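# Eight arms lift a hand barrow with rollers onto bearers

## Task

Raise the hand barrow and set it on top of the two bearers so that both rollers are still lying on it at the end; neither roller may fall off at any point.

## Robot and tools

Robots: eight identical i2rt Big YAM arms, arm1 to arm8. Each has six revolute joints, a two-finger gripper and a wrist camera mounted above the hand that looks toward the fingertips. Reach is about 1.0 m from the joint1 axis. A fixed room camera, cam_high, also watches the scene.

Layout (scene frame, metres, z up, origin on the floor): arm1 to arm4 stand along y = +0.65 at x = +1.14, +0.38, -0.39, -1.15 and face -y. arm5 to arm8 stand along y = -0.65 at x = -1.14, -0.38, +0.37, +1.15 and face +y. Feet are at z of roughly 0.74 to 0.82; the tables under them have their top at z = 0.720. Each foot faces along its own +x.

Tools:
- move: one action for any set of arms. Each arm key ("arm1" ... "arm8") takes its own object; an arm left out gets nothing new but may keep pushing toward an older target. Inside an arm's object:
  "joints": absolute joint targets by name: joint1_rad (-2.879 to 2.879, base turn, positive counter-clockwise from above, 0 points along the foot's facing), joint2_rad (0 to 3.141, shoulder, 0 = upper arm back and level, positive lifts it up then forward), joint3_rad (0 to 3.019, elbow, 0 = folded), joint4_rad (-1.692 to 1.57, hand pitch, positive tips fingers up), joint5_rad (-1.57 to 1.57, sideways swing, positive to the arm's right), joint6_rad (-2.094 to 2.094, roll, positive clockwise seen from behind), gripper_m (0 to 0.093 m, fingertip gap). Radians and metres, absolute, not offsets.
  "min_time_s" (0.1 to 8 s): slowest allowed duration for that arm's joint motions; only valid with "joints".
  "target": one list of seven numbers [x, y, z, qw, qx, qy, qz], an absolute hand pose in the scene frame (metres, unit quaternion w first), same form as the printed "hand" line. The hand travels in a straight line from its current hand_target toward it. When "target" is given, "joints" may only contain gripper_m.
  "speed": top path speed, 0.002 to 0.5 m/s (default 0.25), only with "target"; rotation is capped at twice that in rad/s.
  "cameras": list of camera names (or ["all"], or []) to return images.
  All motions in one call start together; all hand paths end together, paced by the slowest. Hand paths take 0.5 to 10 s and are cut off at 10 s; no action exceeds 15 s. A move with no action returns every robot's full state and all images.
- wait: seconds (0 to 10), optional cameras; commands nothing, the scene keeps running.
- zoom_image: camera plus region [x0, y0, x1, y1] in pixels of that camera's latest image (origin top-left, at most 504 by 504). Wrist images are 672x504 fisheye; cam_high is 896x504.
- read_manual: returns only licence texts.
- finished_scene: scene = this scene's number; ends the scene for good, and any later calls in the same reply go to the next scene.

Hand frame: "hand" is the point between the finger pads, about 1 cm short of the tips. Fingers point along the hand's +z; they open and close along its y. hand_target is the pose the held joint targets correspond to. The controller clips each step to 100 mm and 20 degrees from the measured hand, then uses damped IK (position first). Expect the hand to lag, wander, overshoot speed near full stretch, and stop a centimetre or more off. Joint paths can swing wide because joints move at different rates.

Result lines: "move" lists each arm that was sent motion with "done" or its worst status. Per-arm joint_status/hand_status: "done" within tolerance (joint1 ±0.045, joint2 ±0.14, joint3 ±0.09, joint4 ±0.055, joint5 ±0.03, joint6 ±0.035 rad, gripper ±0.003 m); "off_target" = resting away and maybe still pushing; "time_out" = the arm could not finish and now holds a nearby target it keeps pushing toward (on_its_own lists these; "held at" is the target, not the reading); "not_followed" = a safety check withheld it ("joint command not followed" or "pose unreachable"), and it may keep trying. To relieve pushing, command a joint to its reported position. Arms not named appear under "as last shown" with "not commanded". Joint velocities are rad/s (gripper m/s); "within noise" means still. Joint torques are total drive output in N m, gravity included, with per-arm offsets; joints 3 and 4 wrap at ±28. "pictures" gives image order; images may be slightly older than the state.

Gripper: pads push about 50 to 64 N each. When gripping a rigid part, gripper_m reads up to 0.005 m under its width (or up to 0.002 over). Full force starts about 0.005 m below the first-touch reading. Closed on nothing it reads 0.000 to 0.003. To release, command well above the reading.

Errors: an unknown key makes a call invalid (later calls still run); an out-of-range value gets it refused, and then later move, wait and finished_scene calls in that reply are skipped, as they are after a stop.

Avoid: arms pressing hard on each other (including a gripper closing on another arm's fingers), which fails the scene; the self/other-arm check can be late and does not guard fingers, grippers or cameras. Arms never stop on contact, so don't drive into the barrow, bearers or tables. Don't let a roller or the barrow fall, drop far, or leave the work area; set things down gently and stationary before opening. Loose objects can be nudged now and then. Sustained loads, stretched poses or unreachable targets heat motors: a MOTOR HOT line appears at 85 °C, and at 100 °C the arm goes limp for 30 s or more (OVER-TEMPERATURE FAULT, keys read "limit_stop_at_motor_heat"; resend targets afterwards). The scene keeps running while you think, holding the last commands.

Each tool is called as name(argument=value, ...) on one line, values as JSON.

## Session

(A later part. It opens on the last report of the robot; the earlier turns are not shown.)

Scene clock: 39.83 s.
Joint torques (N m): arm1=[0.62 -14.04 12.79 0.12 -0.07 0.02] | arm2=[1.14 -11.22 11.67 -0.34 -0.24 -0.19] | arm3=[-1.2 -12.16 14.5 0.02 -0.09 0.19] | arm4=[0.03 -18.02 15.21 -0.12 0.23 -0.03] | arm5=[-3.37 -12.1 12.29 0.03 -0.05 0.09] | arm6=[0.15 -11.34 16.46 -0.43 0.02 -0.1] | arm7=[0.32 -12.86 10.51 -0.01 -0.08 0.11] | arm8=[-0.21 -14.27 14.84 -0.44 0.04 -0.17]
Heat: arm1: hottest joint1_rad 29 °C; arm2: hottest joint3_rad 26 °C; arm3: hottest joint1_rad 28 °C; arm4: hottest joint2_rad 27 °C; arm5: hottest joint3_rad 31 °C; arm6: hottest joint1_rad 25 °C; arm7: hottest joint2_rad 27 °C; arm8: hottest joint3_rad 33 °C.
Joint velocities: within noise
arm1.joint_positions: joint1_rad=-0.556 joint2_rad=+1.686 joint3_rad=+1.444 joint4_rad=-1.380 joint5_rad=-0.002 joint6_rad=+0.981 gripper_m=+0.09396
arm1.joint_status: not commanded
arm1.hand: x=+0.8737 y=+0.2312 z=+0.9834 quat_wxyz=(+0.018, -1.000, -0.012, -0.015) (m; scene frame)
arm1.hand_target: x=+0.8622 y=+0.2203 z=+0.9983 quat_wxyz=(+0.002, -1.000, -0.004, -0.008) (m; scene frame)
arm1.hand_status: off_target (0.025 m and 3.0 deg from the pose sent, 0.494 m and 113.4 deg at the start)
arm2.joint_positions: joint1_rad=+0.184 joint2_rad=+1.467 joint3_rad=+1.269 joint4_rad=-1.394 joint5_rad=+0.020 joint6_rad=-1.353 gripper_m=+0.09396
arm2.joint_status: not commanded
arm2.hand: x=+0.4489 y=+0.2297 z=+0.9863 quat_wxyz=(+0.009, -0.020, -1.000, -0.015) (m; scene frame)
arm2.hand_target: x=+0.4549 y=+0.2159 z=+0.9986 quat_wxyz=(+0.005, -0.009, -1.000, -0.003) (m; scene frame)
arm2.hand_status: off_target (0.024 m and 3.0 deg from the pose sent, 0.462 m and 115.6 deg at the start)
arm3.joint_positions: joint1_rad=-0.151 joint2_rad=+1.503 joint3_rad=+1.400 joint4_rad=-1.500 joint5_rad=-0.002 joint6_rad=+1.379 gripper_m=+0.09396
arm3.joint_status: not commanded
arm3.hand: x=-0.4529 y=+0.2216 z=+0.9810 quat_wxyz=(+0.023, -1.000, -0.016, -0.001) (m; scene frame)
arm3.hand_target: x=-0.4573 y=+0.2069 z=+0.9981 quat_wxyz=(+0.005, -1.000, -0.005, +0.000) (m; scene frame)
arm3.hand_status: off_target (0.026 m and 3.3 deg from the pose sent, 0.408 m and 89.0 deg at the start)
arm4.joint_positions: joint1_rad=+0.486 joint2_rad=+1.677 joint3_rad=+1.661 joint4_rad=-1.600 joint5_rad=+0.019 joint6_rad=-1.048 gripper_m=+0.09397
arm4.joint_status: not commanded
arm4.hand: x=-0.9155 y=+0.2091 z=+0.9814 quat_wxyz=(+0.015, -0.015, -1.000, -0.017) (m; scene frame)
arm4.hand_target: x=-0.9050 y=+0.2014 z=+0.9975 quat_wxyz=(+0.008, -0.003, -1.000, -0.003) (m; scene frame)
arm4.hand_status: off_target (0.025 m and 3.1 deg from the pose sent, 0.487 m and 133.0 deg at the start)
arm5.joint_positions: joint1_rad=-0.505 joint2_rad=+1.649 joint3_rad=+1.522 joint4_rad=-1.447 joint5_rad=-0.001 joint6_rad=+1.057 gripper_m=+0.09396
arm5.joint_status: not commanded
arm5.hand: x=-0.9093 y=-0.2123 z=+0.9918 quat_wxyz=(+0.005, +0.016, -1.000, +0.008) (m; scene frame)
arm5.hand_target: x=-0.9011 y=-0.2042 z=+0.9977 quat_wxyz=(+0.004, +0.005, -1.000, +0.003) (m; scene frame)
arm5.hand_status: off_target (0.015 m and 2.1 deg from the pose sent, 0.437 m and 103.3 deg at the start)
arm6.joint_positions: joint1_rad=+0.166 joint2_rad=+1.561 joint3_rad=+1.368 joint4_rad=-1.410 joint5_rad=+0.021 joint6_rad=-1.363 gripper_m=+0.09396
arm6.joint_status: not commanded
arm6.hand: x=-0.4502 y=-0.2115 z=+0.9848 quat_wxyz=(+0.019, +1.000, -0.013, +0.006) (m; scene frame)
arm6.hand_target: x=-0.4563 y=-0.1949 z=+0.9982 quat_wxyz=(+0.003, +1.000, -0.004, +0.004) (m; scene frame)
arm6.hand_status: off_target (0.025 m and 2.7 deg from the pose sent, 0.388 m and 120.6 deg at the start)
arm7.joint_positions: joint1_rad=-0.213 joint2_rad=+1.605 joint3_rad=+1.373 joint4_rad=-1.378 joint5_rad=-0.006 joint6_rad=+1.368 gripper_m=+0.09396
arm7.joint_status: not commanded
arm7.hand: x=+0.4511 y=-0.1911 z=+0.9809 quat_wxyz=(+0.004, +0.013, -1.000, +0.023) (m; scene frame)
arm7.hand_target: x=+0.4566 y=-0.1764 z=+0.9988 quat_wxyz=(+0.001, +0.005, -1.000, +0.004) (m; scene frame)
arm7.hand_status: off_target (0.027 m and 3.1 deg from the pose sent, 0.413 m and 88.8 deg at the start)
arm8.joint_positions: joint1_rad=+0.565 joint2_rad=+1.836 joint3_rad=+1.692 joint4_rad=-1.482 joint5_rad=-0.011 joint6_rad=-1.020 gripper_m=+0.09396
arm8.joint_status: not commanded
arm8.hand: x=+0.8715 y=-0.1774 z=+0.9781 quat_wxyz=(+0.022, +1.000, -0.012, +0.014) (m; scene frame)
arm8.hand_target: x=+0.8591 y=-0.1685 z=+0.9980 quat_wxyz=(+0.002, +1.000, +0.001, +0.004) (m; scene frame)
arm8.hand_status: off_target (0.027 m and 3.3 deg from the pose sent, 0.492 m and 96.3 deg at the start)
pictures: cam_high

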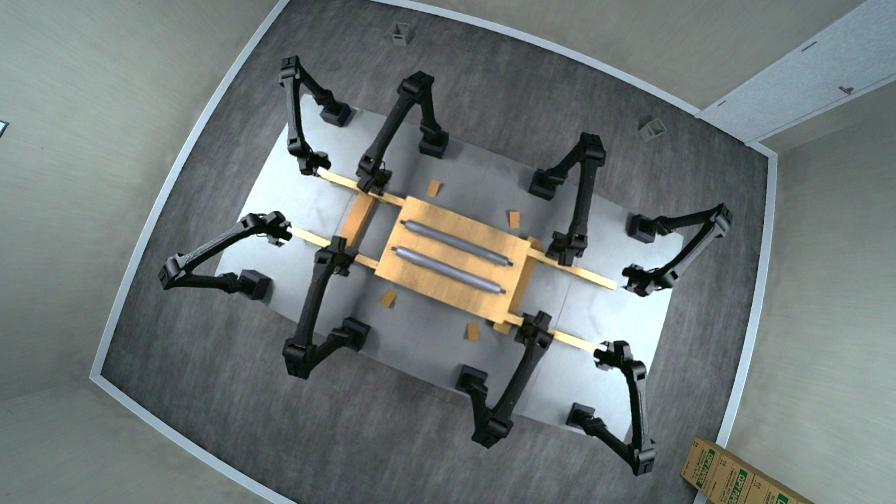

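move(arm2={"target": [0.268, 0.376, 0.93, 0, 0.7071, 0.7071, 0], "speed": 0.3}, arm3={"target": [-0.266, 0.361, 0.93, 0, 0.7071, 0.7071, 0], "speed": 0.3}, arm6={"target": [-0.267, -0.362, 0.93, 0, 0.7071, -0.7071, 0], "speed": 0.3}, arm7={"target": [0.274, -0.359, 0.93, 0, 0.7071, -0.7071, 0], "speed": 0.3}, cameras=["arm2_cam_wrist", "arm3_cam_wrist", "arm6_cam_wrist", "arm7_cam_wrist"])

Scene clock: 45.87 s.
Joint torques (N m): arm1=[0.26 -14.21 12.77 0.16 -0.08 0.02] | arm2=[0.21 -8.35 7.04 0.77 -0.19 0.11] | arm3=[-0.09 -8.76 8.06 1.18 0.19 -0.14] | arm4=[-0.03 -18.02 15.27 -0.08 0.23 -0.03] | arm5=[-3.31 -12.04 12.27 0.05 -0.05 0.1] | arm6=[-1.2 -7.94 9.36 0.66 -0.08 0.14] | arm7=[1.32 -7.94 6.41 1.18 0.04 -0.06] | arm8=[-0.21 -14.27 14.83 -0.43 0.04 -0.17]
Heat: arm1: hottest joint1_rad 29 °C; arm2: hottest joint3_rad 26 °C; arm3: hottest joint1_rad 28 °C; arm4: hottest joint3_rad 28 °C; arm5: hottest joint3_rad 32 °C; arm6: hottest joint1_rad 25 °C; arm7: hottest joint2_rad 27 °C; arm8: hottest joint3_rad 34 °C.
move: arm2 off_target; arm3 done; arm6 done; arm7 off_target
Joint velocities: within noise
arm1, arm4, arm5, arm8: as last shown
arm2.joint_positions: joint1_rad=-0.371 joint2_rad=+1.147 joint3_rad=+0.822 joint4_rad=-1.254 joint5_rad=-0.005 joint6_rad=-0.413 gripper_m=+0.09397
arm2.joint_status: not commanded
arm2.hand: x=+0.2730 y=+0.3759 z=+0.9301 quat_wxyz=(+0.002, -0.694, -0.720, -0.011) (m; scene frame)
arm2.hand_target: x=+0.2718 y=+0.3765 z=+0.9312 quat_wxyz=(-0.003, -0.702, -0.712, -0.003) (m; scene frame)
arm2.hand_status: off_target (0.005 m and 2.4 deg from the pose sent, 0.239 m and 87.8 deg at the start)
arm3.joint_positions: joint1_rad=+0.389 joint2_rad=+1.181 joint3_rad=+0.966 joint4_rad=-1.353 joint5_rad=+0.005 joint6_rad=+0.411 gripper_m=+0.09396
arm3.joint_status: not commanded
arm3.hand: x=-0.2685 y=+0.3601 z=+0.9334 quat_wxyz=(+0.007, -0.718, -0.696, +0.000) (m; scene frame)
arm3.hand_target: x=-0.2680 y=+0.3627 z=+0.9309 quat_wxyz=(+0.003, -0.709, -0.705, +0.003) (m; scene frame)
arm3.hand_status: done (0.004 m and 1.9 deg from the pose sent, 0.239 m and 88.2 deg at the start)
arm6.joint_positions: joint1_rad=-0.343 joint2_rad=+1.214 joint3_rad=+0.888 joint4_rad=-1.240 joint5_rad=+0.005 joint6_rad=-0.358 gripper_m=+0.09397
arm6.joint_status: not commanded
arm6.hand: x=-0.2702 y=-0.3594 z=+0.9334 quat_wxyz=(+0.005, +0.717, -0.697, +0.000) (m; scene frame)
arm6.hand_target: x=-0.2689 y=-0.3634 z=+0.9307 quat_wxyz=(+0.004, +0.710, -0.704, -0.002) (m; scene frame)
arm6.hand_status: done (0.005 m and 1.8 deg from the pose sent, 0.243 m and 88.5 deg at the start)
arm7.joint_positions: joint1_rad=+0.276 joint2_rad=+1.214 joint3_rad=+0.822 joint4_rad=-1.206 joint5_rad=+0.003 joint6_rad=+0.335 gripper_m=+0.09396
arm7.joint_status: not commanded
arm7.hand: x=+0.2792 y=-0.3638 z=+0.9257 quat_wxyz=(+0.006, +0.699, -0.715, +0.018) (m; scene frame)
arm7.hand_target: x=+0.2763 y=-0.3604 z=+0.9309 quat_wxyz=(-0.003, +0.704, -0.710, +0.003) (m; scene frame)
arm7.hand_status: off_target (0.008 m and 2.5 deg from the pose sent, 0.249 m and 88.6 deg at the start)
pictures: arm2_cam_wrist, arm3_cam_wrist, arm6_cam_wrist, arm7_cam_wrist

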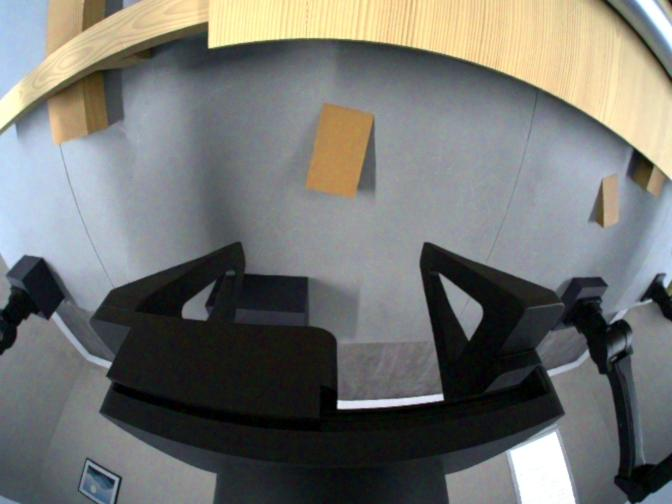

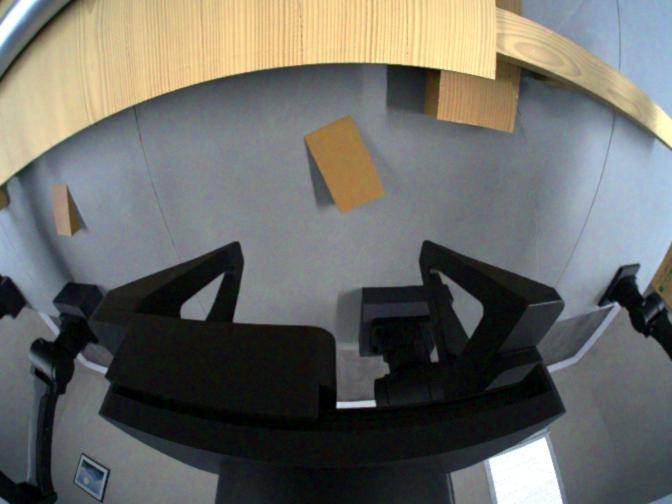

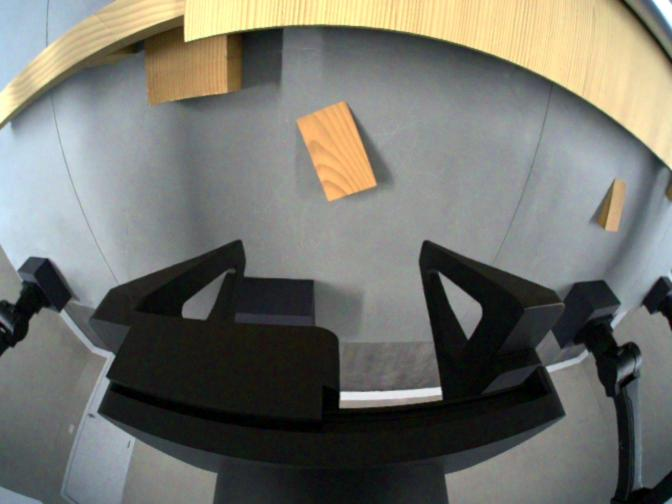

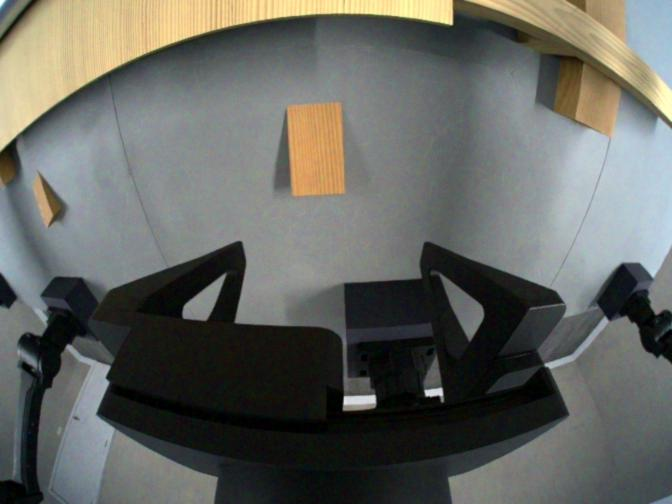

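zoom_image(camera="arm7_cam_wrist", region=[0, 130, 120, 250])

zoom_image(camera="arm6_cam_wrist", region=[570, 150, 670, 250])

zoom_image(camera="arm3_cam_wrist", region=[20, 150, 140, 270])

zoom_image(camera="arm2_cam_wrist", region=[560, 140, 672, 250])

zoom_image(camera="arm7_cam_wrist", region=[250, 60, 400, 220])

zoom_image(camera="arm6_cam_wrist", region=[250, 60, 400, 220])

zoom_image(camera="arm3_cam_wrist", region=[260, 80, 410, 240])

zoom_image(camera="arm2_cam_wrist", region=[270, 60, 420, 220])

Scaled by 4.200 from the camera's 672x504 image, which has a finer 960x720 frame.

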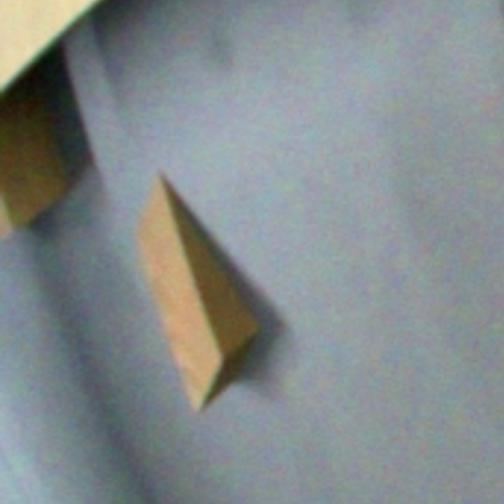

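Scaled by 5.040 from the camera's 672x504 image, which has a finer 960x720 frame.

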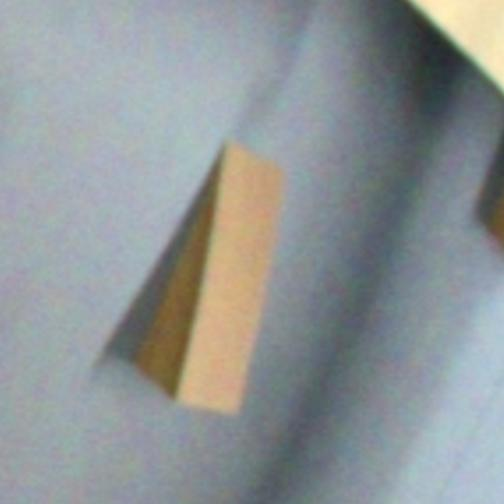

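Scaled by 4.200 from the camera's 672x504 image, which has a finer 960x720 frame.

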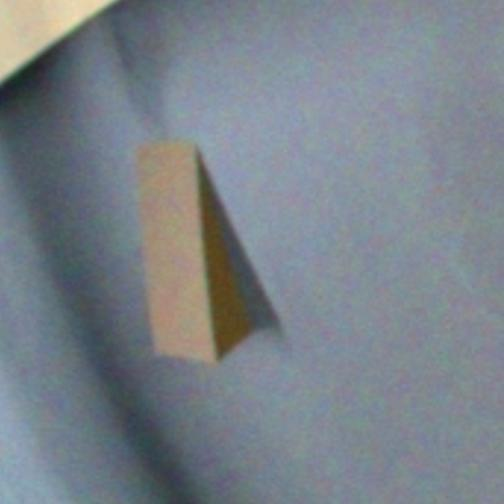

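Scaled by 4.500 from the camera's 672x504 image, which has a finer 960x720 frame.

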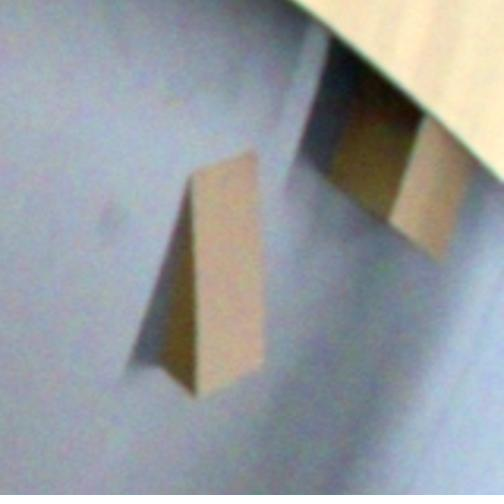

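Scaled by 3.150 from the camera's 672x504 image, which has a finer 960x720 frame.

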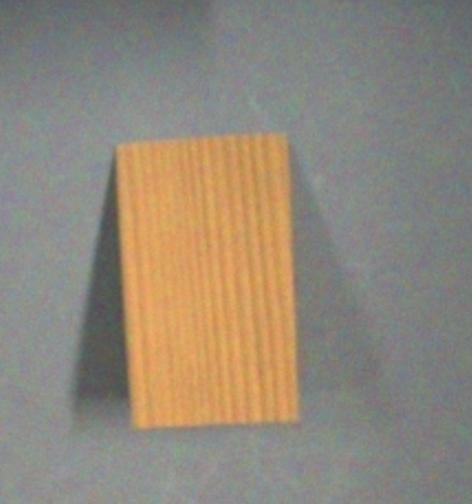

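Scaled by 3.150 from the camera's 672x504 image, which has a finer 960x720 frame.

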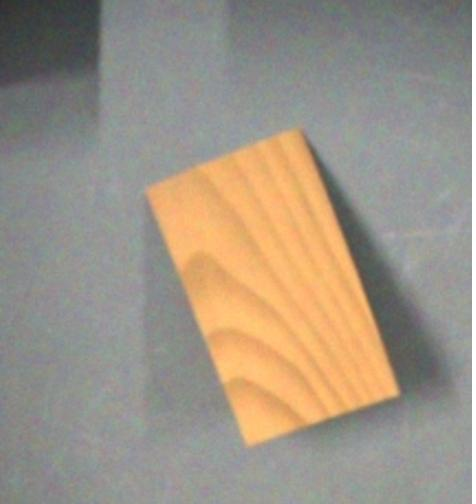

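Scaled by 3.150 from the camera's 672x504 image, which has a finer 960x720 frame.

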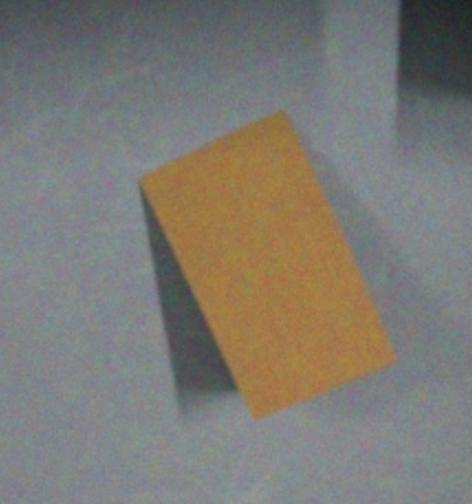

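Scaled by 3.150 from the camera's 672x504 image, which has a finer 960x720 frame.

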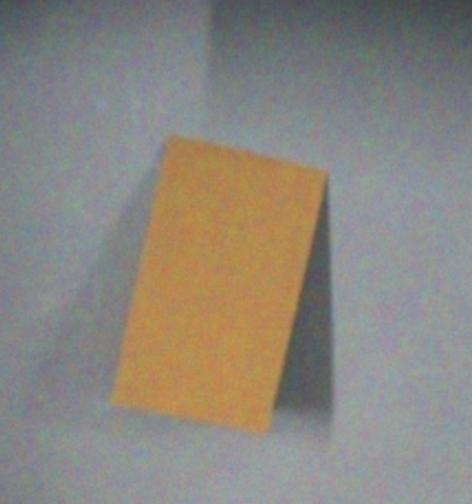

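move(arm2={"target": [0.273, 0.391, 0.80, 0, 0.7671, 0.6414, 0], "speed": 0.25}, arm3={"target": [-0.294, 0.390, 0.80, 0, 0.5402, 0.8415, 0], "speed": 0.25}, arm6={"target": [-0.260, -0.376, 0.80, 0, 0.8353, -0.5498, 0], "speed": 0.25}, arm7={"target": [0.266, -0.378, 0.80, 0, 0.7127, -0.7015, 0], "speed": 0.25}, cameras=["arm2_cam_wrist", "arm3_cam_wrist", "arm6_cam_wrist", "arm7_cam_wrist"])

Scene clock: 55.30 s.
Joint torques (N m): arm1=[0.44 -13.92 12.85 0.08 -0.08 0.02] | arm2=[-0.03 -6.42 5.63 0.8 0.05 0.14] | arm3=[-1.08 -6.12 6.97 1.26 -0.18 -0.14] | arm4=[0.03 -17.96 15.3 -0.09 0.24 -0.03] | arm5=[-3.31 -12.1 12.27 0.05 -0.05 0.1] | arm6=[-1.26 -6.3 7.47 0.69 -0.12 -0.07] | arm7=[1.49 -5.6 4.92 1.28 -0.13 0.11] | arm8=[-0.21 -14.33 14.83 -0.44 0.04 -0.17]
Heat: arm1: hottest joint1_rad 29 °C; arm2: hottest joint3_rad 26 °C; arm3: hottest joint1_rad 28 °C; arm4: hottest joint3_rad 28 °C; arm5: hottest joint3_rad 33 °C; arm6: hottest joint1_rad 25 °C; arm7: hottest joint2_rad 28 °C; arm8: hottest joint3_rad 36 °C.
move: arm2 done; arm3 done; arm6 done; arm7 done
Joint velocities: within noise
arm1, arm4, arm5, arm8: as last shown
arm2.joint_positions: joint1_rad=-0.375 joint2_rad=+1.302 joint3_rad=+0.568 joint4_rad=-0.814 joint5_rad=-0.003 joint6_rad=-0.232 gripper_m=+0.09397
arm2.joint_status: not commanded
arm2.hand: x=+0.2768 y=+0.3894 z=+0.8063 quat_wxyz=(-0.004, -0.758, -0.652, +0.003) (m; scene frame)
arm2.hand_target: x=+0.2748 y=+0.3922 z=+0.8006 quat_wxyz=(+0.000, -0.766, -0.643, +0.000) (m; scene frame)
arm2.hand_status: done (0.008 m and 1.7 deg from the pose sent, 0.131 m and 12.3 deg at the start)
arm3.joint_positions: joint1_rad=+0.346 joint2_rad=+1.222 joint3_rad=+0.639 joint4_rad=-0.959 joint5_rad=+0.010 joint6_rad=-0.080 gripper_m=+0.09396
arm3.joint_status: not commanded
arm3.hand: x=-0.2933 y=+0.3874 z=+0.8082 quat_wxyz=(-0.002, -0.545, -0.838, +0.008) (m; scene frame)
arm3.hand_target: x=-0.2957 y=+0.3904 z=+0.8010 quat_wxyz=(+0.001, -0.541, -0.841, +0.003) (m; scene frame)
arm3.hand_status: done (0.009 m and 1.2 deg from the pose sent, 0.139 m and 26.3 deg at the start)
arm6.joint_positions: joint1_rad=-0.383 joint2_rad=+1.377 joint3_rad=+0.652 joint4_rad=-0.815 joint5_rad=+0.010 joint6_rad=-0.764 gripper_m=+0.09397
arm6.joint_status: not commanded
arm6.hand: x=-0.2621 y=-0.3720 z=+0.8087 quat_wxyz=(-0.008, +0.832, -0.554, -0.002) (m; scene frame)
arm6.hand_target: x=-0.2612 y=-0.3779 z=+0.8007 quat_wxyz=(+0.001, +0.833, -0.554, -0.001) (m; scene frame)
arm6.hand_status: done (0.010 m and 1.1 deg from the pose sent, 0.135 m and 21.6 deg at the start)
arm7.joint_positions: joint1_rad=+0.324 joint2_rad=+1.390 joint3_rad=+0.587 joint4_rad=-0.765 joint5_rad=+0.000 joint6_rad=+0.335 gripper_m=+0.09396
arm7.joint_status: not commanded
arm7.hand: x=+0.2704 y=-0.3815 z=+0.8029 quat_wxyz=(+0.000, +0.716, -0.698, +0.004) (m; scene frame)
arm7.hand_target: x=+0.2670 y=-0.3792 z=+0.8006 quat_wxyz=(+0.000, +0.715, -0.699, +0.000) (m; scene frame)
arm7.hand_status: done (0.006 m and 0.7 deg from the pose sent, 0.127 m and 3.1 deg at the start)
pictures: arm2_cam_wrist, arm3_cam_wrist, arm6_cam_wrist, arm7_cam_wrist

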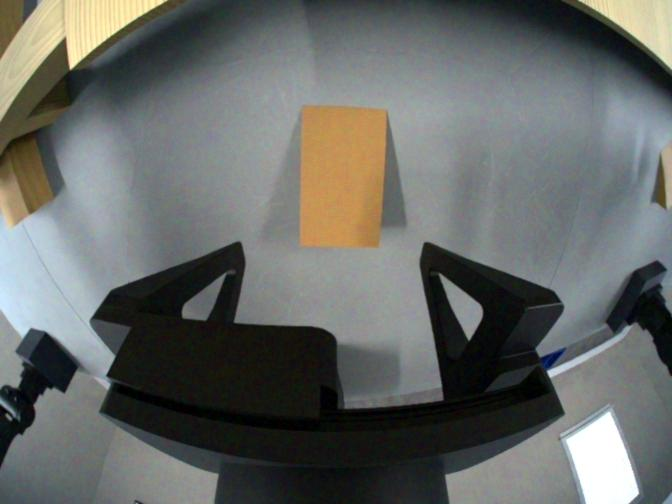

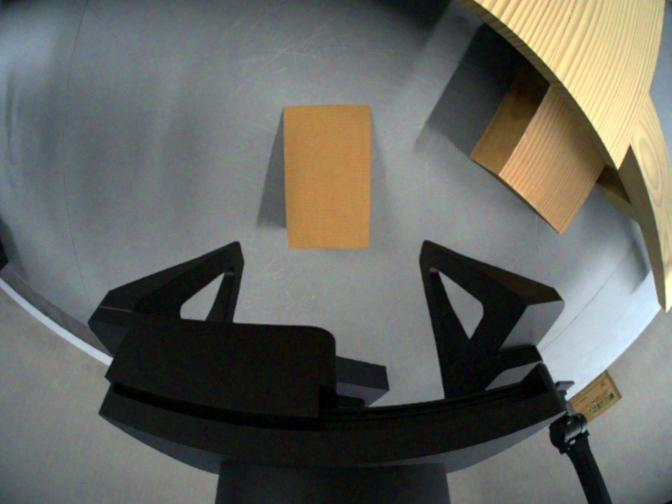

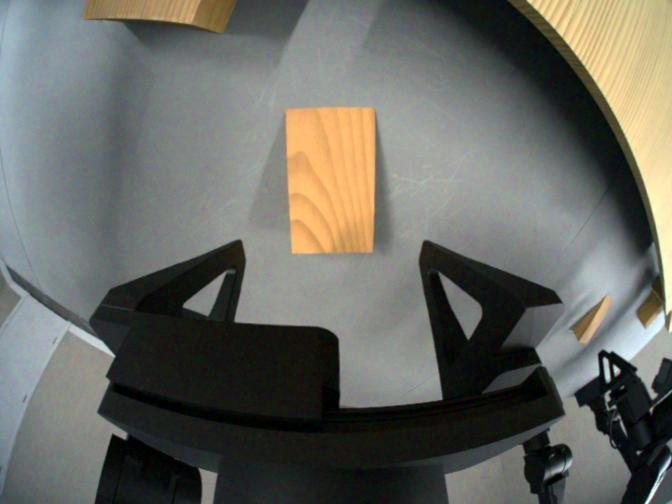

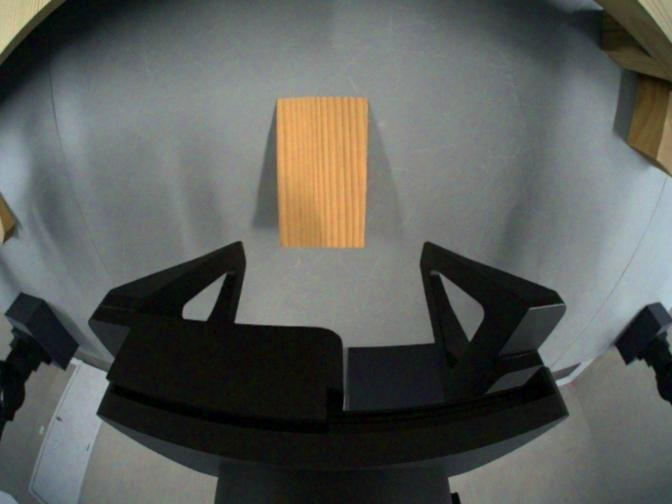

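move(arm2={"target": [0.267, 0.391, 0.731, 0, 0.7671, 0.6414, 0], "speed": 0.12}, arm3={"target": [-0.293, 0.390, 0.730, 0, 0.5402, 0.8415, 0], "speed": 0.12}, arm6={"target": [-0.259, -0.377, 0.730, 0, 0.8353, -0.5498, 0], "speed": 0.12}, arm7={"target": [0.260, -0.376, 0.733, 0, 0.7127, -0.7015, 0], "speed": 0.12}, cameras=["arm2_cam_wrist", "arm3_cam_wrist", "arm6_cam_wrist", "arm7_cam_wrist"])

Scene clock: 57.33 s.
Joint torques (N m): arm1=[0.26 -14.15 12.78 0.1 -0.08 0.03] | arm2=[-0.15 -7.53 4.16 0.92 0 -0.08] | arm3=[-0.91 -6.95 5.48 1.26 -0.19 -0.1] | arm4=[-0.03 -18.02 15.23 -0.09 0.22 -0.02] | arm5=[-3.31 -12.04 12.29 0.06 -0.05 0.09] | arm6=[-1.38 -7.3 5.53 0.68 -0.05 -0.09] | arm7=[1.49 -7.3 3.43 1.22 -0.14 0.11] | arm8=[-0.21 -14.27 14.84 -0.44 0.04 -0.17]
Heat: arm1: hottest joint1_rad 29 °C; arm2: hottest joint5_rad 26 °C; arm3: hottest joint1_rad 28 °C; arm4: hottest joint3_rad 29 °C; arm5: hottest joint3_rad 33 °C; arm6: hottest joint1_rad 25 °C; arm7: hottest joint2_rad 28 °C; arm8: hottest joint3_rad 36 °C.
move: arm2 done; arm3 done; arm6 done; arm7 done
Joint velocities: within noise
arm1, arm4, arm5, arm8: as last shown
arm2.joint_positions: joint1_rad=-0.400 joint2_rad=+1.524 joint3_rad=+0.515 joint4_rad=-0.538 joint5_rad=-0.003 joint6_rad=-0.232 gripper_m=+0.09397
arm2.joint_status: not commanded
arm2.hand: x=+0.2687 y=+0.3876 z=+0.7372 quat_wxyz=(-0.004, -0.766, -0.643, +0.004) (m; scene frame)
arm2.hand_target: x=+0.2673 y=+0.3914 z=+0.7318 quat_wxyz=(+0.000, -0.767, -0.641, +0.000) (m; scene frame)
arm2.hand_status: done (0.007 m and 0.7 deg from the pose sent, 0.076 m and 1.7 deg at the start)
arm3.joint_positions: joint1_rad=+0.346 joint2_rad=+1.405 joint3_rad=+0.553 joint4_rad=-0.695 joint5_rad=+0.004 joint6_rad=-0.080 gripper_m=+0.09396
arm3.joint_status: not commanded
arm3.hand: x=-0.2921 y=+0.3874 z=+0.7367 quat_wxyz=(-0.002, -0.545, -0.838, +0.004) (m; scene frame)
arm3.hand_target: x=-0.2936 y=+0.3916 z=+0.7305 quat_wxyz=(+0.001, -0.540, -0.841, -0.001) (m; scene frame)
arm3.hand_status: done (0.007 m and 0.9 deg from the pose sent, 0.078 m and 1.2 deg at the start)
arm6.joint_positions: joint1_rad=-0.389 joint2_rad=+1.575 joint3_rad=+0.594 joint4_rad=-0.558 joint5_rad=+0.010 joint6_rad=-0.781 gripper_m=+0.09397
arm6.joint_status: not commanded
arm6.hand: x=-0.2604 y=-0.3709 z=+0.7382 quat_wxyz=(-0.009, +0.835, -0.550, -0.002) (m; scene frame)
arm6.hand_target: x=-0.2597 y=-0.3779 z=+0.7310 quat_wxyz=(+0.000, +0.836, -0.549, +0.000) (m; scene frame)
arm6.hand_status: done (0.010 m and 1.0 deg from the pose sent, 0.079 m and 1.1 deg at the start)
arm7.joint_positions: joint1_rad=+0.342 joint2_rad=+1.610 joint3_rad=+0.555 joint4_rad=-0.512 joint5_rad=+0.000 joint6_rad=+0.360 gripper_m=+0.09396
arm7.joint_status: not commanded
arm7.hand: x=+0.2632 y=-0.3771 z=+0.7364 quat_wxyz=(+0.000, +0.714, -0.701, +0.003) (m; scene frame)
arm7.hand_target: x=+0.2602 y=-0.3763 z=+0.7337 quat_wxyz=(+0.000, +0.713, -0.701, +0.000) (m; scene frame)
arm7.hand_status: done (0.005 m and 0.4 deg from the pose sent, 0.071 m and 0.7 deg at the start)
pictures: arm2_cam_wrist, arm3_cam_wrist, arm6_cam_wrist, arm7_cam_wrist

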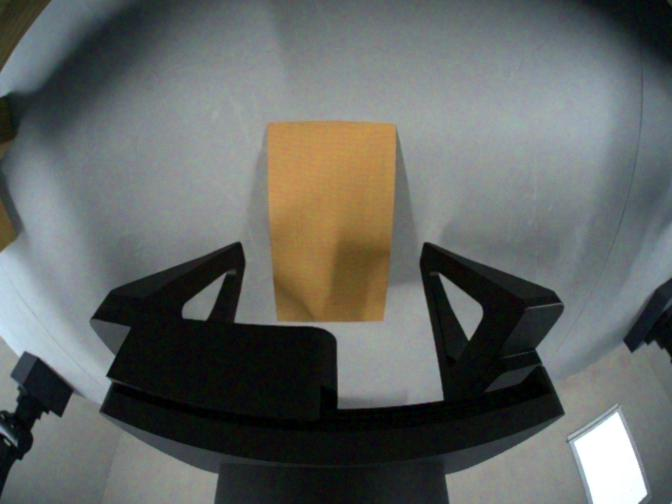

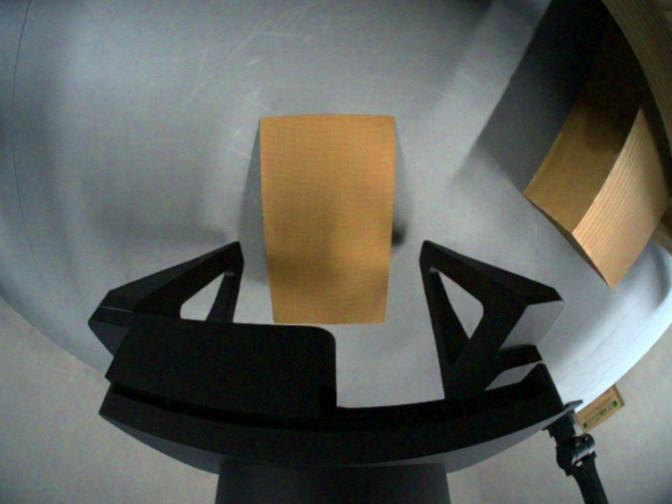

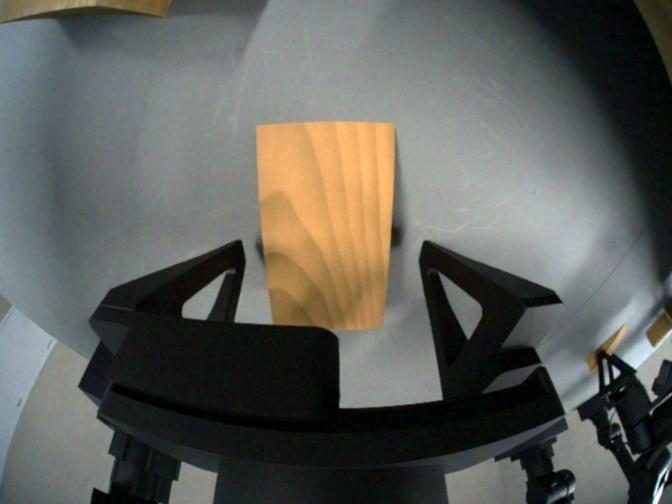

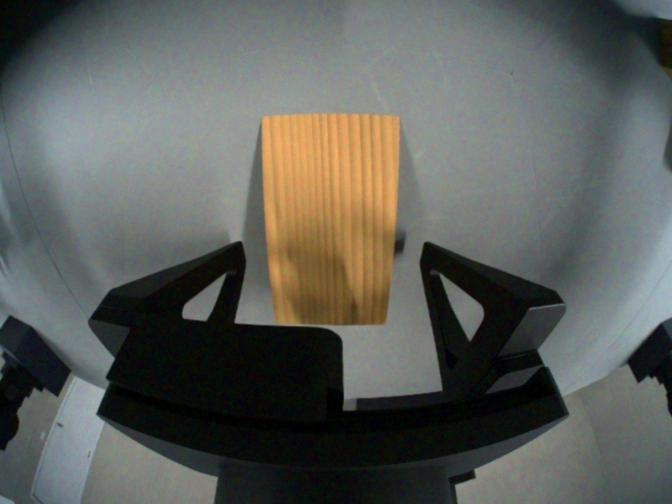

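move(arm2={"joints": {"gripper_m": 0.045}}, arm3={"joints": {"gripper_m": 0.045}}, arm6={"joints": {"gripper_m": 0.045}}, arm7={"joints": {"gripper_m": 0.045}}, cameras=[])

Scene clock: 58.20 s.
Joint torques (N m): arm1=[0.44 -14.04 12.78 0.14 -0.09 0.02] | arm2=[-0.15 -7.59 4.22 0.88 0.03 -0.08] | arm3=[-0.73 -7 5.48 1.25 -0.18 -0.1] | arm4=[0.03 -18.14 15.19 -0.05 0.22 -0.01] | arm5=[-3.31 -12.1 12.27 0.06 -0.05 0.1] | arm6=[-1.2 -7.59 5.55 0.68 -0.06 -0.08] | arm7=[1.44 -7.24 3.43 1.22 -0.12 0.1] | arm8=[-0.26 -14.27 14.84 -0.44 0.04 -0.17]
Heat: arm1: hottest joint1_rad 29 °C; arm2: hottest joint5_rad 26 °C; arm3: hottest joint1_rad 28 °C; arm4: hottest joint3_rad 29 °C; arm5: hottest joint3_rad 33 °C; arm6: hottest joint1_rad 25 °C; arm7: hottest joint2_rad 27 °C; arm8: hottest joint3_rad 36 °C.
move: arm2 off_target; arm3 off_target; arm6 off_target; arm7 off_target
Joint velocities: within noise
arm1, arm4, arm5, arm8: as last shown
arm2.joint_positions: joint1_rad=-0.400 joint2_rad=+1.524 joint3_rad=+0.515 joint4_rad=-0.538 joint5_rad=-0.005 joint6_rad=-0.232 gripper_m=+0.05749
arm2.joint_status: gripper_m off_target (ended at +0.05753, target +0.04500)
arm2.hand: x=+0.2689 y=+0.3875 z=+0.7372 quat_wxyz=(-0.005, -0.766, -0.643, +0.004) (m; scene frame)
arm2.hand_target: x=+0.2675 y=+0.3913 z=+0.7318 quat_wxyz=(-0.001, -0.767, -0.641, +0.000) (m; scene frame)
arm2.hand_status: not commanded
arm3.joint_positions: joint1_rad=+0.346 joint2_rad=+1.405 joint3_rad=+0.553 joint4_rad=-0.695 joint5_rad=+0.002 joint6_rad=-0.080 gripper_m=+0.05792
arm3.joint_status: gripper_m off_target (ended at +0.05794, target +0.04500)
arm3.hand: x=-0.2919 y=+0.3875 z=+0.7367 quat_wxyz=(-0.003, -0.545, -0.838, +0.004) (m; scene frame)
arm3.hand_target: x=-0.2934 y=+0.3916 z=+0.7305 quat_wxyz=(+0.001, -0.540, -0.841, -0.001) (m; scene frame)
arm3.hand_status: not commanded
arm6.joint_positions: joint1_rad=-0.389 joint2_rad=+1.575 joint3_rad=+0.594 joint4_rad=-0.558 joint5_rad=+0.010 joint6_rad=-0.781 gripper_m=+0.05976
arm6.joint_status: gripper_m off_target (ended at +0.05979, target +0.04500)
arm6.hand: x=-0.2604 y=-0.3709 z=+0.7382 quat_wxyz=(-0.009, +0.835, -0.550, -0.002) (m; scene frame)
arm6.hand_target: x=-0.2598 y=-0.3780 z=+0.7310 quat_wxyz=(+0.000, +0.836, -0.549, +0.000) (m; scene frame)
arm6.hand_status: not commanded
arm7.joint_positions: joint1_rad=+0.342 joint2_rad=+1.610 joint3_rad=+0.555 joint4_rad=-0.510 joint5_rad=+0.000 joint6_rad=+0.361 gripper_m=+0.06014
arm7.joint_status: gripper_m off_target (ended at +0.06017, target +0.04500)
arm7.hand: x=+0.2631 y=-0.3767 z=+0.7364 quat_wxyz=(+0.000, +0.713, -0.701, +0.002) (m; scene frame)
arm7.hand_target: x=+0.2601 y=-0.3759 z=+0.7337 quat_wxyz=(-0.001, +0.713, -0.701, +0.000) (m; scene frame)
arm7.hand_status: not commanded
pictures: none
No camera images: "cameras" was empty.

move(arm2={"target": [0.267, 0.391, 0.95, 0, 0.7671, 0.6414, 0], "speed": 0.2}, arm3={"target": [-0.293, 0.390, 0.95, 0, 0.5402, 0.8415, 0], "speed": 0.2}, arm6={"target": [-0.259, -0.377, 0.95, 0, 0.8353, -0.5498, 0], "speed": 0.2}, arm7={"target": [0.260, -0.376, 0.95, 0, 0.7127, -0.7015, 0], "speed": 0.2}, cameras=["arm7_cam_wrist", "arm6_cam_wrist"])

move(arm2={"target": [0.19, 0.21, 0.95, 0, 0.7071, 0.7071, 0], "speed": 0.25}, arm3={"target": [-0.19, 0.21, 0.95, 0, 0.7071, 0.7071, 0], "speed": 0.25}, arm6={"target": [-0.19, -0.19, 0.95, 0, 0.7071, -0.7071, 0], "speed": 0.25}, arm7={"target": [0.19, -0.19, 0.95, 0, 0.7071, -0.7071, 0], "speed": 0.25}, cameras=["arm2_cam_wrist", "arm3_cam_wrist", "arm6_cam_wrist", "arm7_cam_wrist"])

Scene clock: 61.23 s.
Joint torques (N m): arm1=[0.5 -14.1 12.81 0.13 -0.06 0.02] | arm2=[-0.26 -7.12 11.41 -0.43 0.04 -0.07] | arm3=[-0.85 -6.12 14.41 0.1 -0.11 -0.11] | arm4=[-0.03 -18.02 15.2 -0.16 0.23 -0.04] | arm5=[-3.31 -12.1 12.29 0.05 -0.06 0.1] | arm6=[-0.97 -6.77 15.72 -0.39 -0.02 0.01] | arm7=[1.38 -6.42 10.11 0.06 -0.16 0.09] | arm8=[-0.26 -14.21 14.83 -0.43 0.03 -0.17]
Heat: arm1: hottest joint1_rad 29 °C; arm2: hottest joint5_rad 26 °C; arm3: hottest joint1_rad 28 °C; arm4: hottest joint3_rad 29 °C; arm5: hottest joint3_rad 33 °C; arm6: hottest joint1_rad 25 °C; arm7: hottest joint2_rad 27 °C; arm8: hottest joint3_rad 37 °C.
move: arm2 off_target; arm3 off_target; arm6 off_target; arm7 off_target
Joint velocities: within noise
arm1, arm4, arm5, arm8: as last shown
arm2.joint_positions: joint1_rad=-0.400 joint2_rad=+1.092 joint3_rad=+0.778 joint4_rad=-1.291 joint5_rad=-0.002 joint6_rad=-0.232 gripper_m=+0.05751
arm2.joint_status: not commanded
arm2.hand: x=+0.2749 y=+0.4029 z=+0.9288 quat_wxyz=(+0.010, -0.766, -0.643, -0.022) (m; scene frame)
arm2.hand_target: x=+0.2663 y=+0.3899 z=+0.9489 quat_wxyz=(+0.001, -0.767, -0.641, +0.001) (m; scene frame)
arm2.hand_status: off_target (0.026 m and 2.7 deg from the pose sent, 0.213 m and 0.7 deg at the start)
arm3.joint_positions: joint1_rad=+0.346 joint2_rad=+1.066 joint3_rad=+0.862 joint4_rad=-1.399 joint5_rad=+0.004 joint6_rad=-0.080 gripper_m=+0.05792
arm3.joint_status: not commanded
arm3.hand: x=-0.2977 y=+0.4033 z=+0.9266 quat_wxyz=(+0.020, -0.545, -0.838, -0.013) (m; scene frame)
arm3.hand_target: x=-0.2927 y=+0.3882 z=+0.9491 quat_wxyz=(+0.000, -0.540, -0.841, +0.001) (m; scene frame)
arm3.hand_status: off_target (0.027 m and 2.8 deg from the pose sent, 0.213 m and 0.8 deg at the start)
arm6.joint_positions: joint1_rad=-0.389 joint2_rad=+1.165 joint3_rad=+0.833 joint4_rad=-1.275 joint5_rad=+0.010 joint6_rad=-0.781 gripper_m=+0.05976
arm6.joint_status: not commanded
arm6.hand: x=-0.2667 y=-0.3923 z=+0.9278 quat_wxyz=(+0.025, +0.835, -0.549, +0.005) (m; scene frame)
arm6.hand_target: x=-0.2587 y=-0.3760 z=+0.9487 quat_wxyz=(+0.001, +0.835, -0.550, +0.000) (m; scene frame)
arm6.hand_status: off_target (0.028 m and 2.9 deg from the pose sent, 0.212 m and 1.0 deg at the start)
arm7.joint_positions: joint1_rad=+0.342 joint2_rad=+1.162 joint3_rad=+0.782 joint4_rad=-1.236 joint5_rad=+0.000 joint6_rad=+0.361 gripper_m=+0.06014
arm7.joint_status: not commanded
arm7.hand: x=+0.2682 y=-0.3911 z=+0.9263 quat_wxyz=(+0.010, +0.713, -0.701, +0.026) (m; scene frame)
arm7.hand_target: x=+0.2600 y=-0.3757 z=+0.9483 quat_wxyz=(+0.000, +0.713, -0.701, +0.001) (m; scene frame)
arm7.hand_status: off_target (0.029 m and 3.1 deg from the pose sent, 0.214 m and 0.3 deg at the start)
pictures: arm6_cam_wrist, arm7_cam_wrist

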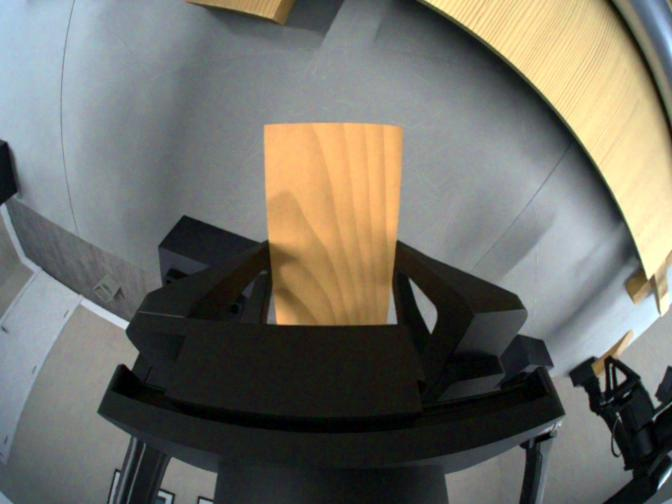

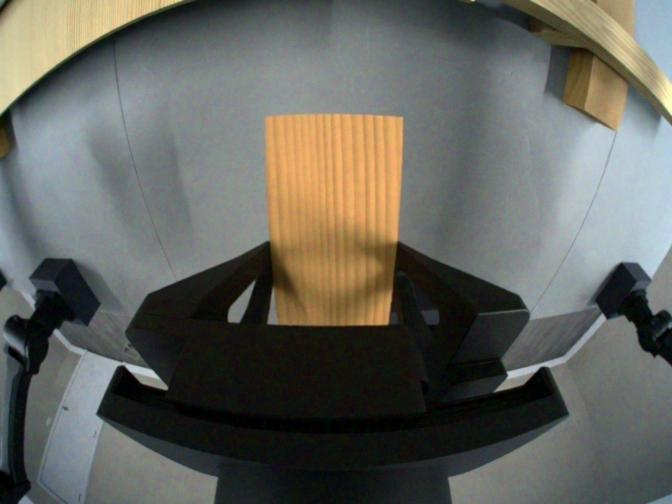

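Scene clock: 63.13 s.
Joint torques (N m): arm1=[0.26 -13.98 12.83 0.09 -0.08 0.01] | arm2=[0.44 -12.51 11.55 -0.27 -0.04 -0.19] | arm3=[-0.15 -13.1 14.56 0.12 0.2 0.17] | arm4=[0.15 -18.02 15.24 -0.12 0.23 -0.02] | arm5=[-3.37 -12.1 12.27 0.05 -0.05 0.1] | arm6=[-0.09 -12.1 16.38 -0.29 0.09 0.13] | arm7=[0.73 -13.04 10.39 0.08 -0.15 0.11] | arm8=[-0.26 -14.21 14.84 -0.46 0.04 -0.17]
Heat: arm1: hottest joint1_rad 29 °C; arm2: hottest joint5_rad 26 °C; arm3: hottest joint1_rad 28 °C; arm4: hottest joint3_rad 29 °C; arm5: hottest joint3_rad 33 °C; arm6: hottest joint1_rad 24 °C; arm7: hottest joint2_rad 28 °C; arm8: hottest joint3_rad 37 °C.
move: arm2 off_target; arm3 off_target; arm6 off_target; arm7 off_target
Joint velocities: within noise
arm1, arm4, arm5, arm8: as last shown
arm2.joint_positions: joint1_rad=-0.400 joint2_rad=+1.583 joint3_rad=+1.273 joint4_rad=-1.271 joint5_rad=+0.000 joint6_rad=-0.384 gripper_m=+0.05751
arm2.joint_status: not commanded
arm2.hand: x=+0.1982 y=+0.2253 z=+0.9381 quat_wxyz=(+0.004, -0.715, -0.699, -0.011) (m; scene frame)
arm2.hand_target: x=+0.1913 y=+0.2104 z=+0.9479 quat_wxyz=(+0.001, -0.710, -0.704, -0.001) (m; scene frame)
arm2.hand_status: off_target (0.021 m and 1.9 deg from the pose sent, 0.212 m and 10.4 deg at the start)
arm3.joint_positions: joint1_rad=+0.418 joint2_rad=+1.586 joint3_rad=+1.372 joint4_rad=-1.374 joint5_rad=-0.011 joint6_rad=+0.391 gripper_m=+0.05792
arm3.joint_status: not commanded
arm3.hand: x=-0.1975 y=+0.2273 z=+0.9332 quat_wxyz=(+0.013, -0.700, -0.714, -0.012) (m; scene frame)
arm3.hand_target: x=-0.1881 y=+0.2119 z=+0.9484 quat_wxyz=(-0.002, -0.704, -0.710, -0.004) (m; scene frame)
arm3.hand_status: off_target (0.025 m and 2.3 deg from the pose sent, 0.223 m and 24.1 deg at the start)
arm6.joint_positions: joint1_rad=-0.389 joint2_rad=+1.650 joint3_rad=+1.362 joint4_rad=-1.292 joint5_rad=+0.009 joint6_rad=-0.390 gripper_m=+0.05976
arm6.joint_status: not commanded
arm6.hand: x=-0.1948 y=-0.2090 z=+0.9384 quat_wxyz=(+0.011, +0.713, -0.701, +0.004) (m; scene frame)
arm6.hand_target: x=-0.1890 y=-0.1905 z=+0.9493 quat_wxyz=(-0.002, +0.710, -0.705, -0.001) (m; scene frame)
arm6.hand_status: off_target (0.023 m and 1.6 deg from the pose sent, 0.217 m and 23.5 deg at the start)
arm7.joint_positions: joint1_rad=+0.342 joint2_rad=+1.656 joint3_rad=+1.308 joint4_rad=-1.248 joint5_rad=-0.001 joint6_rad=+0.366 gripper_m=+0.06014
arm7.joint_status: not commanded
arm7.hand: x=+0.1950 y=-0.2077 z=+0.9326 quat_wxyz=(+0.006, +0.711, -0.703, +0.016) (m; scene frame)
arm7.hand_target: x=+0.1892 y=-0.1910 z=+0.9489 quat_wxyz=(+0.000, +0.708, -0.707, +0.000) (m; scene frame)
arm7.hand_status: off_target (0.025 m and 2.1 deg from the pose sent, 0.217 m and 3.3 deg at the start)
pictures: arm2_cam_wrist, arm3_cam_wrist, arm6_cam_wrist, arm7_cam_wrist

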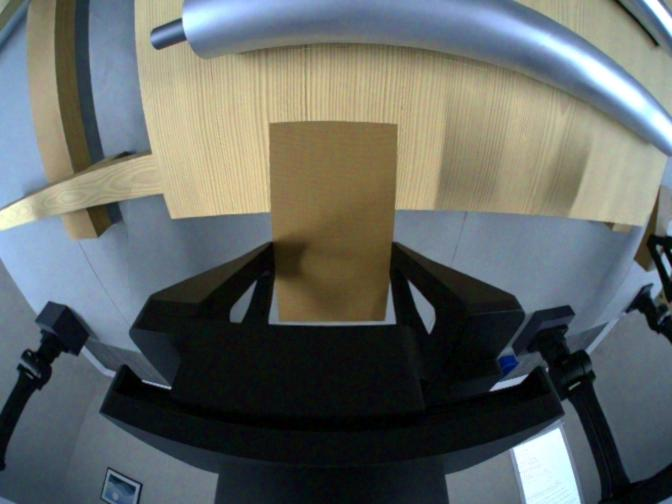

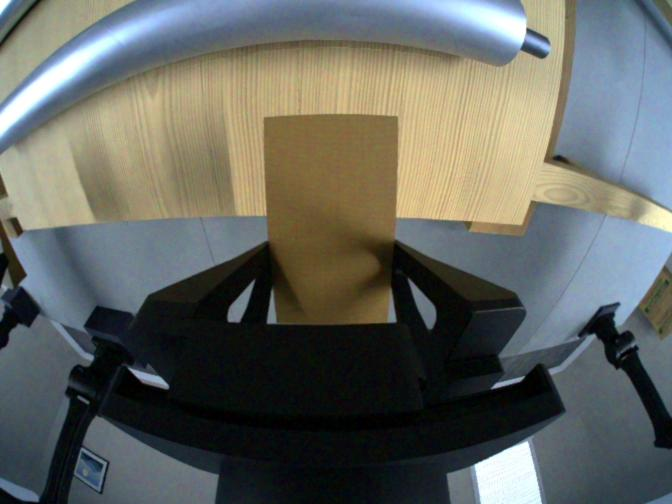

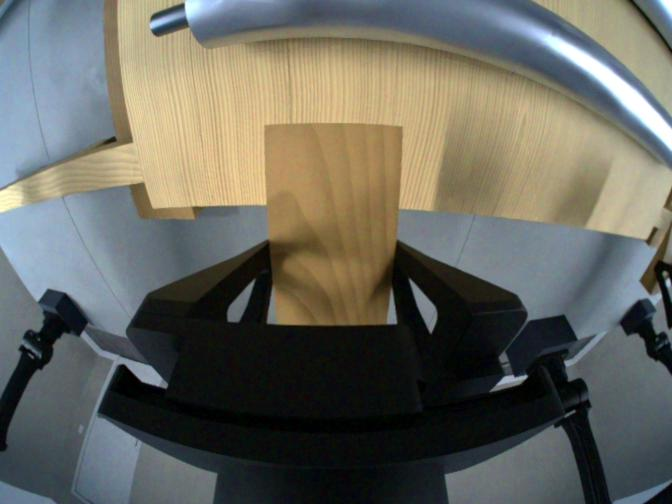

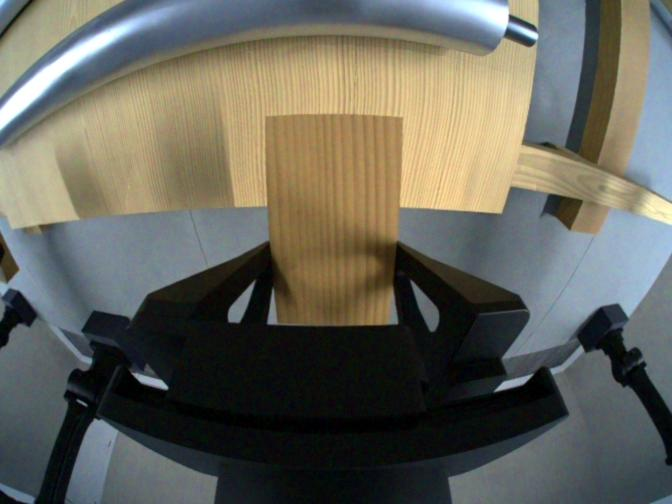

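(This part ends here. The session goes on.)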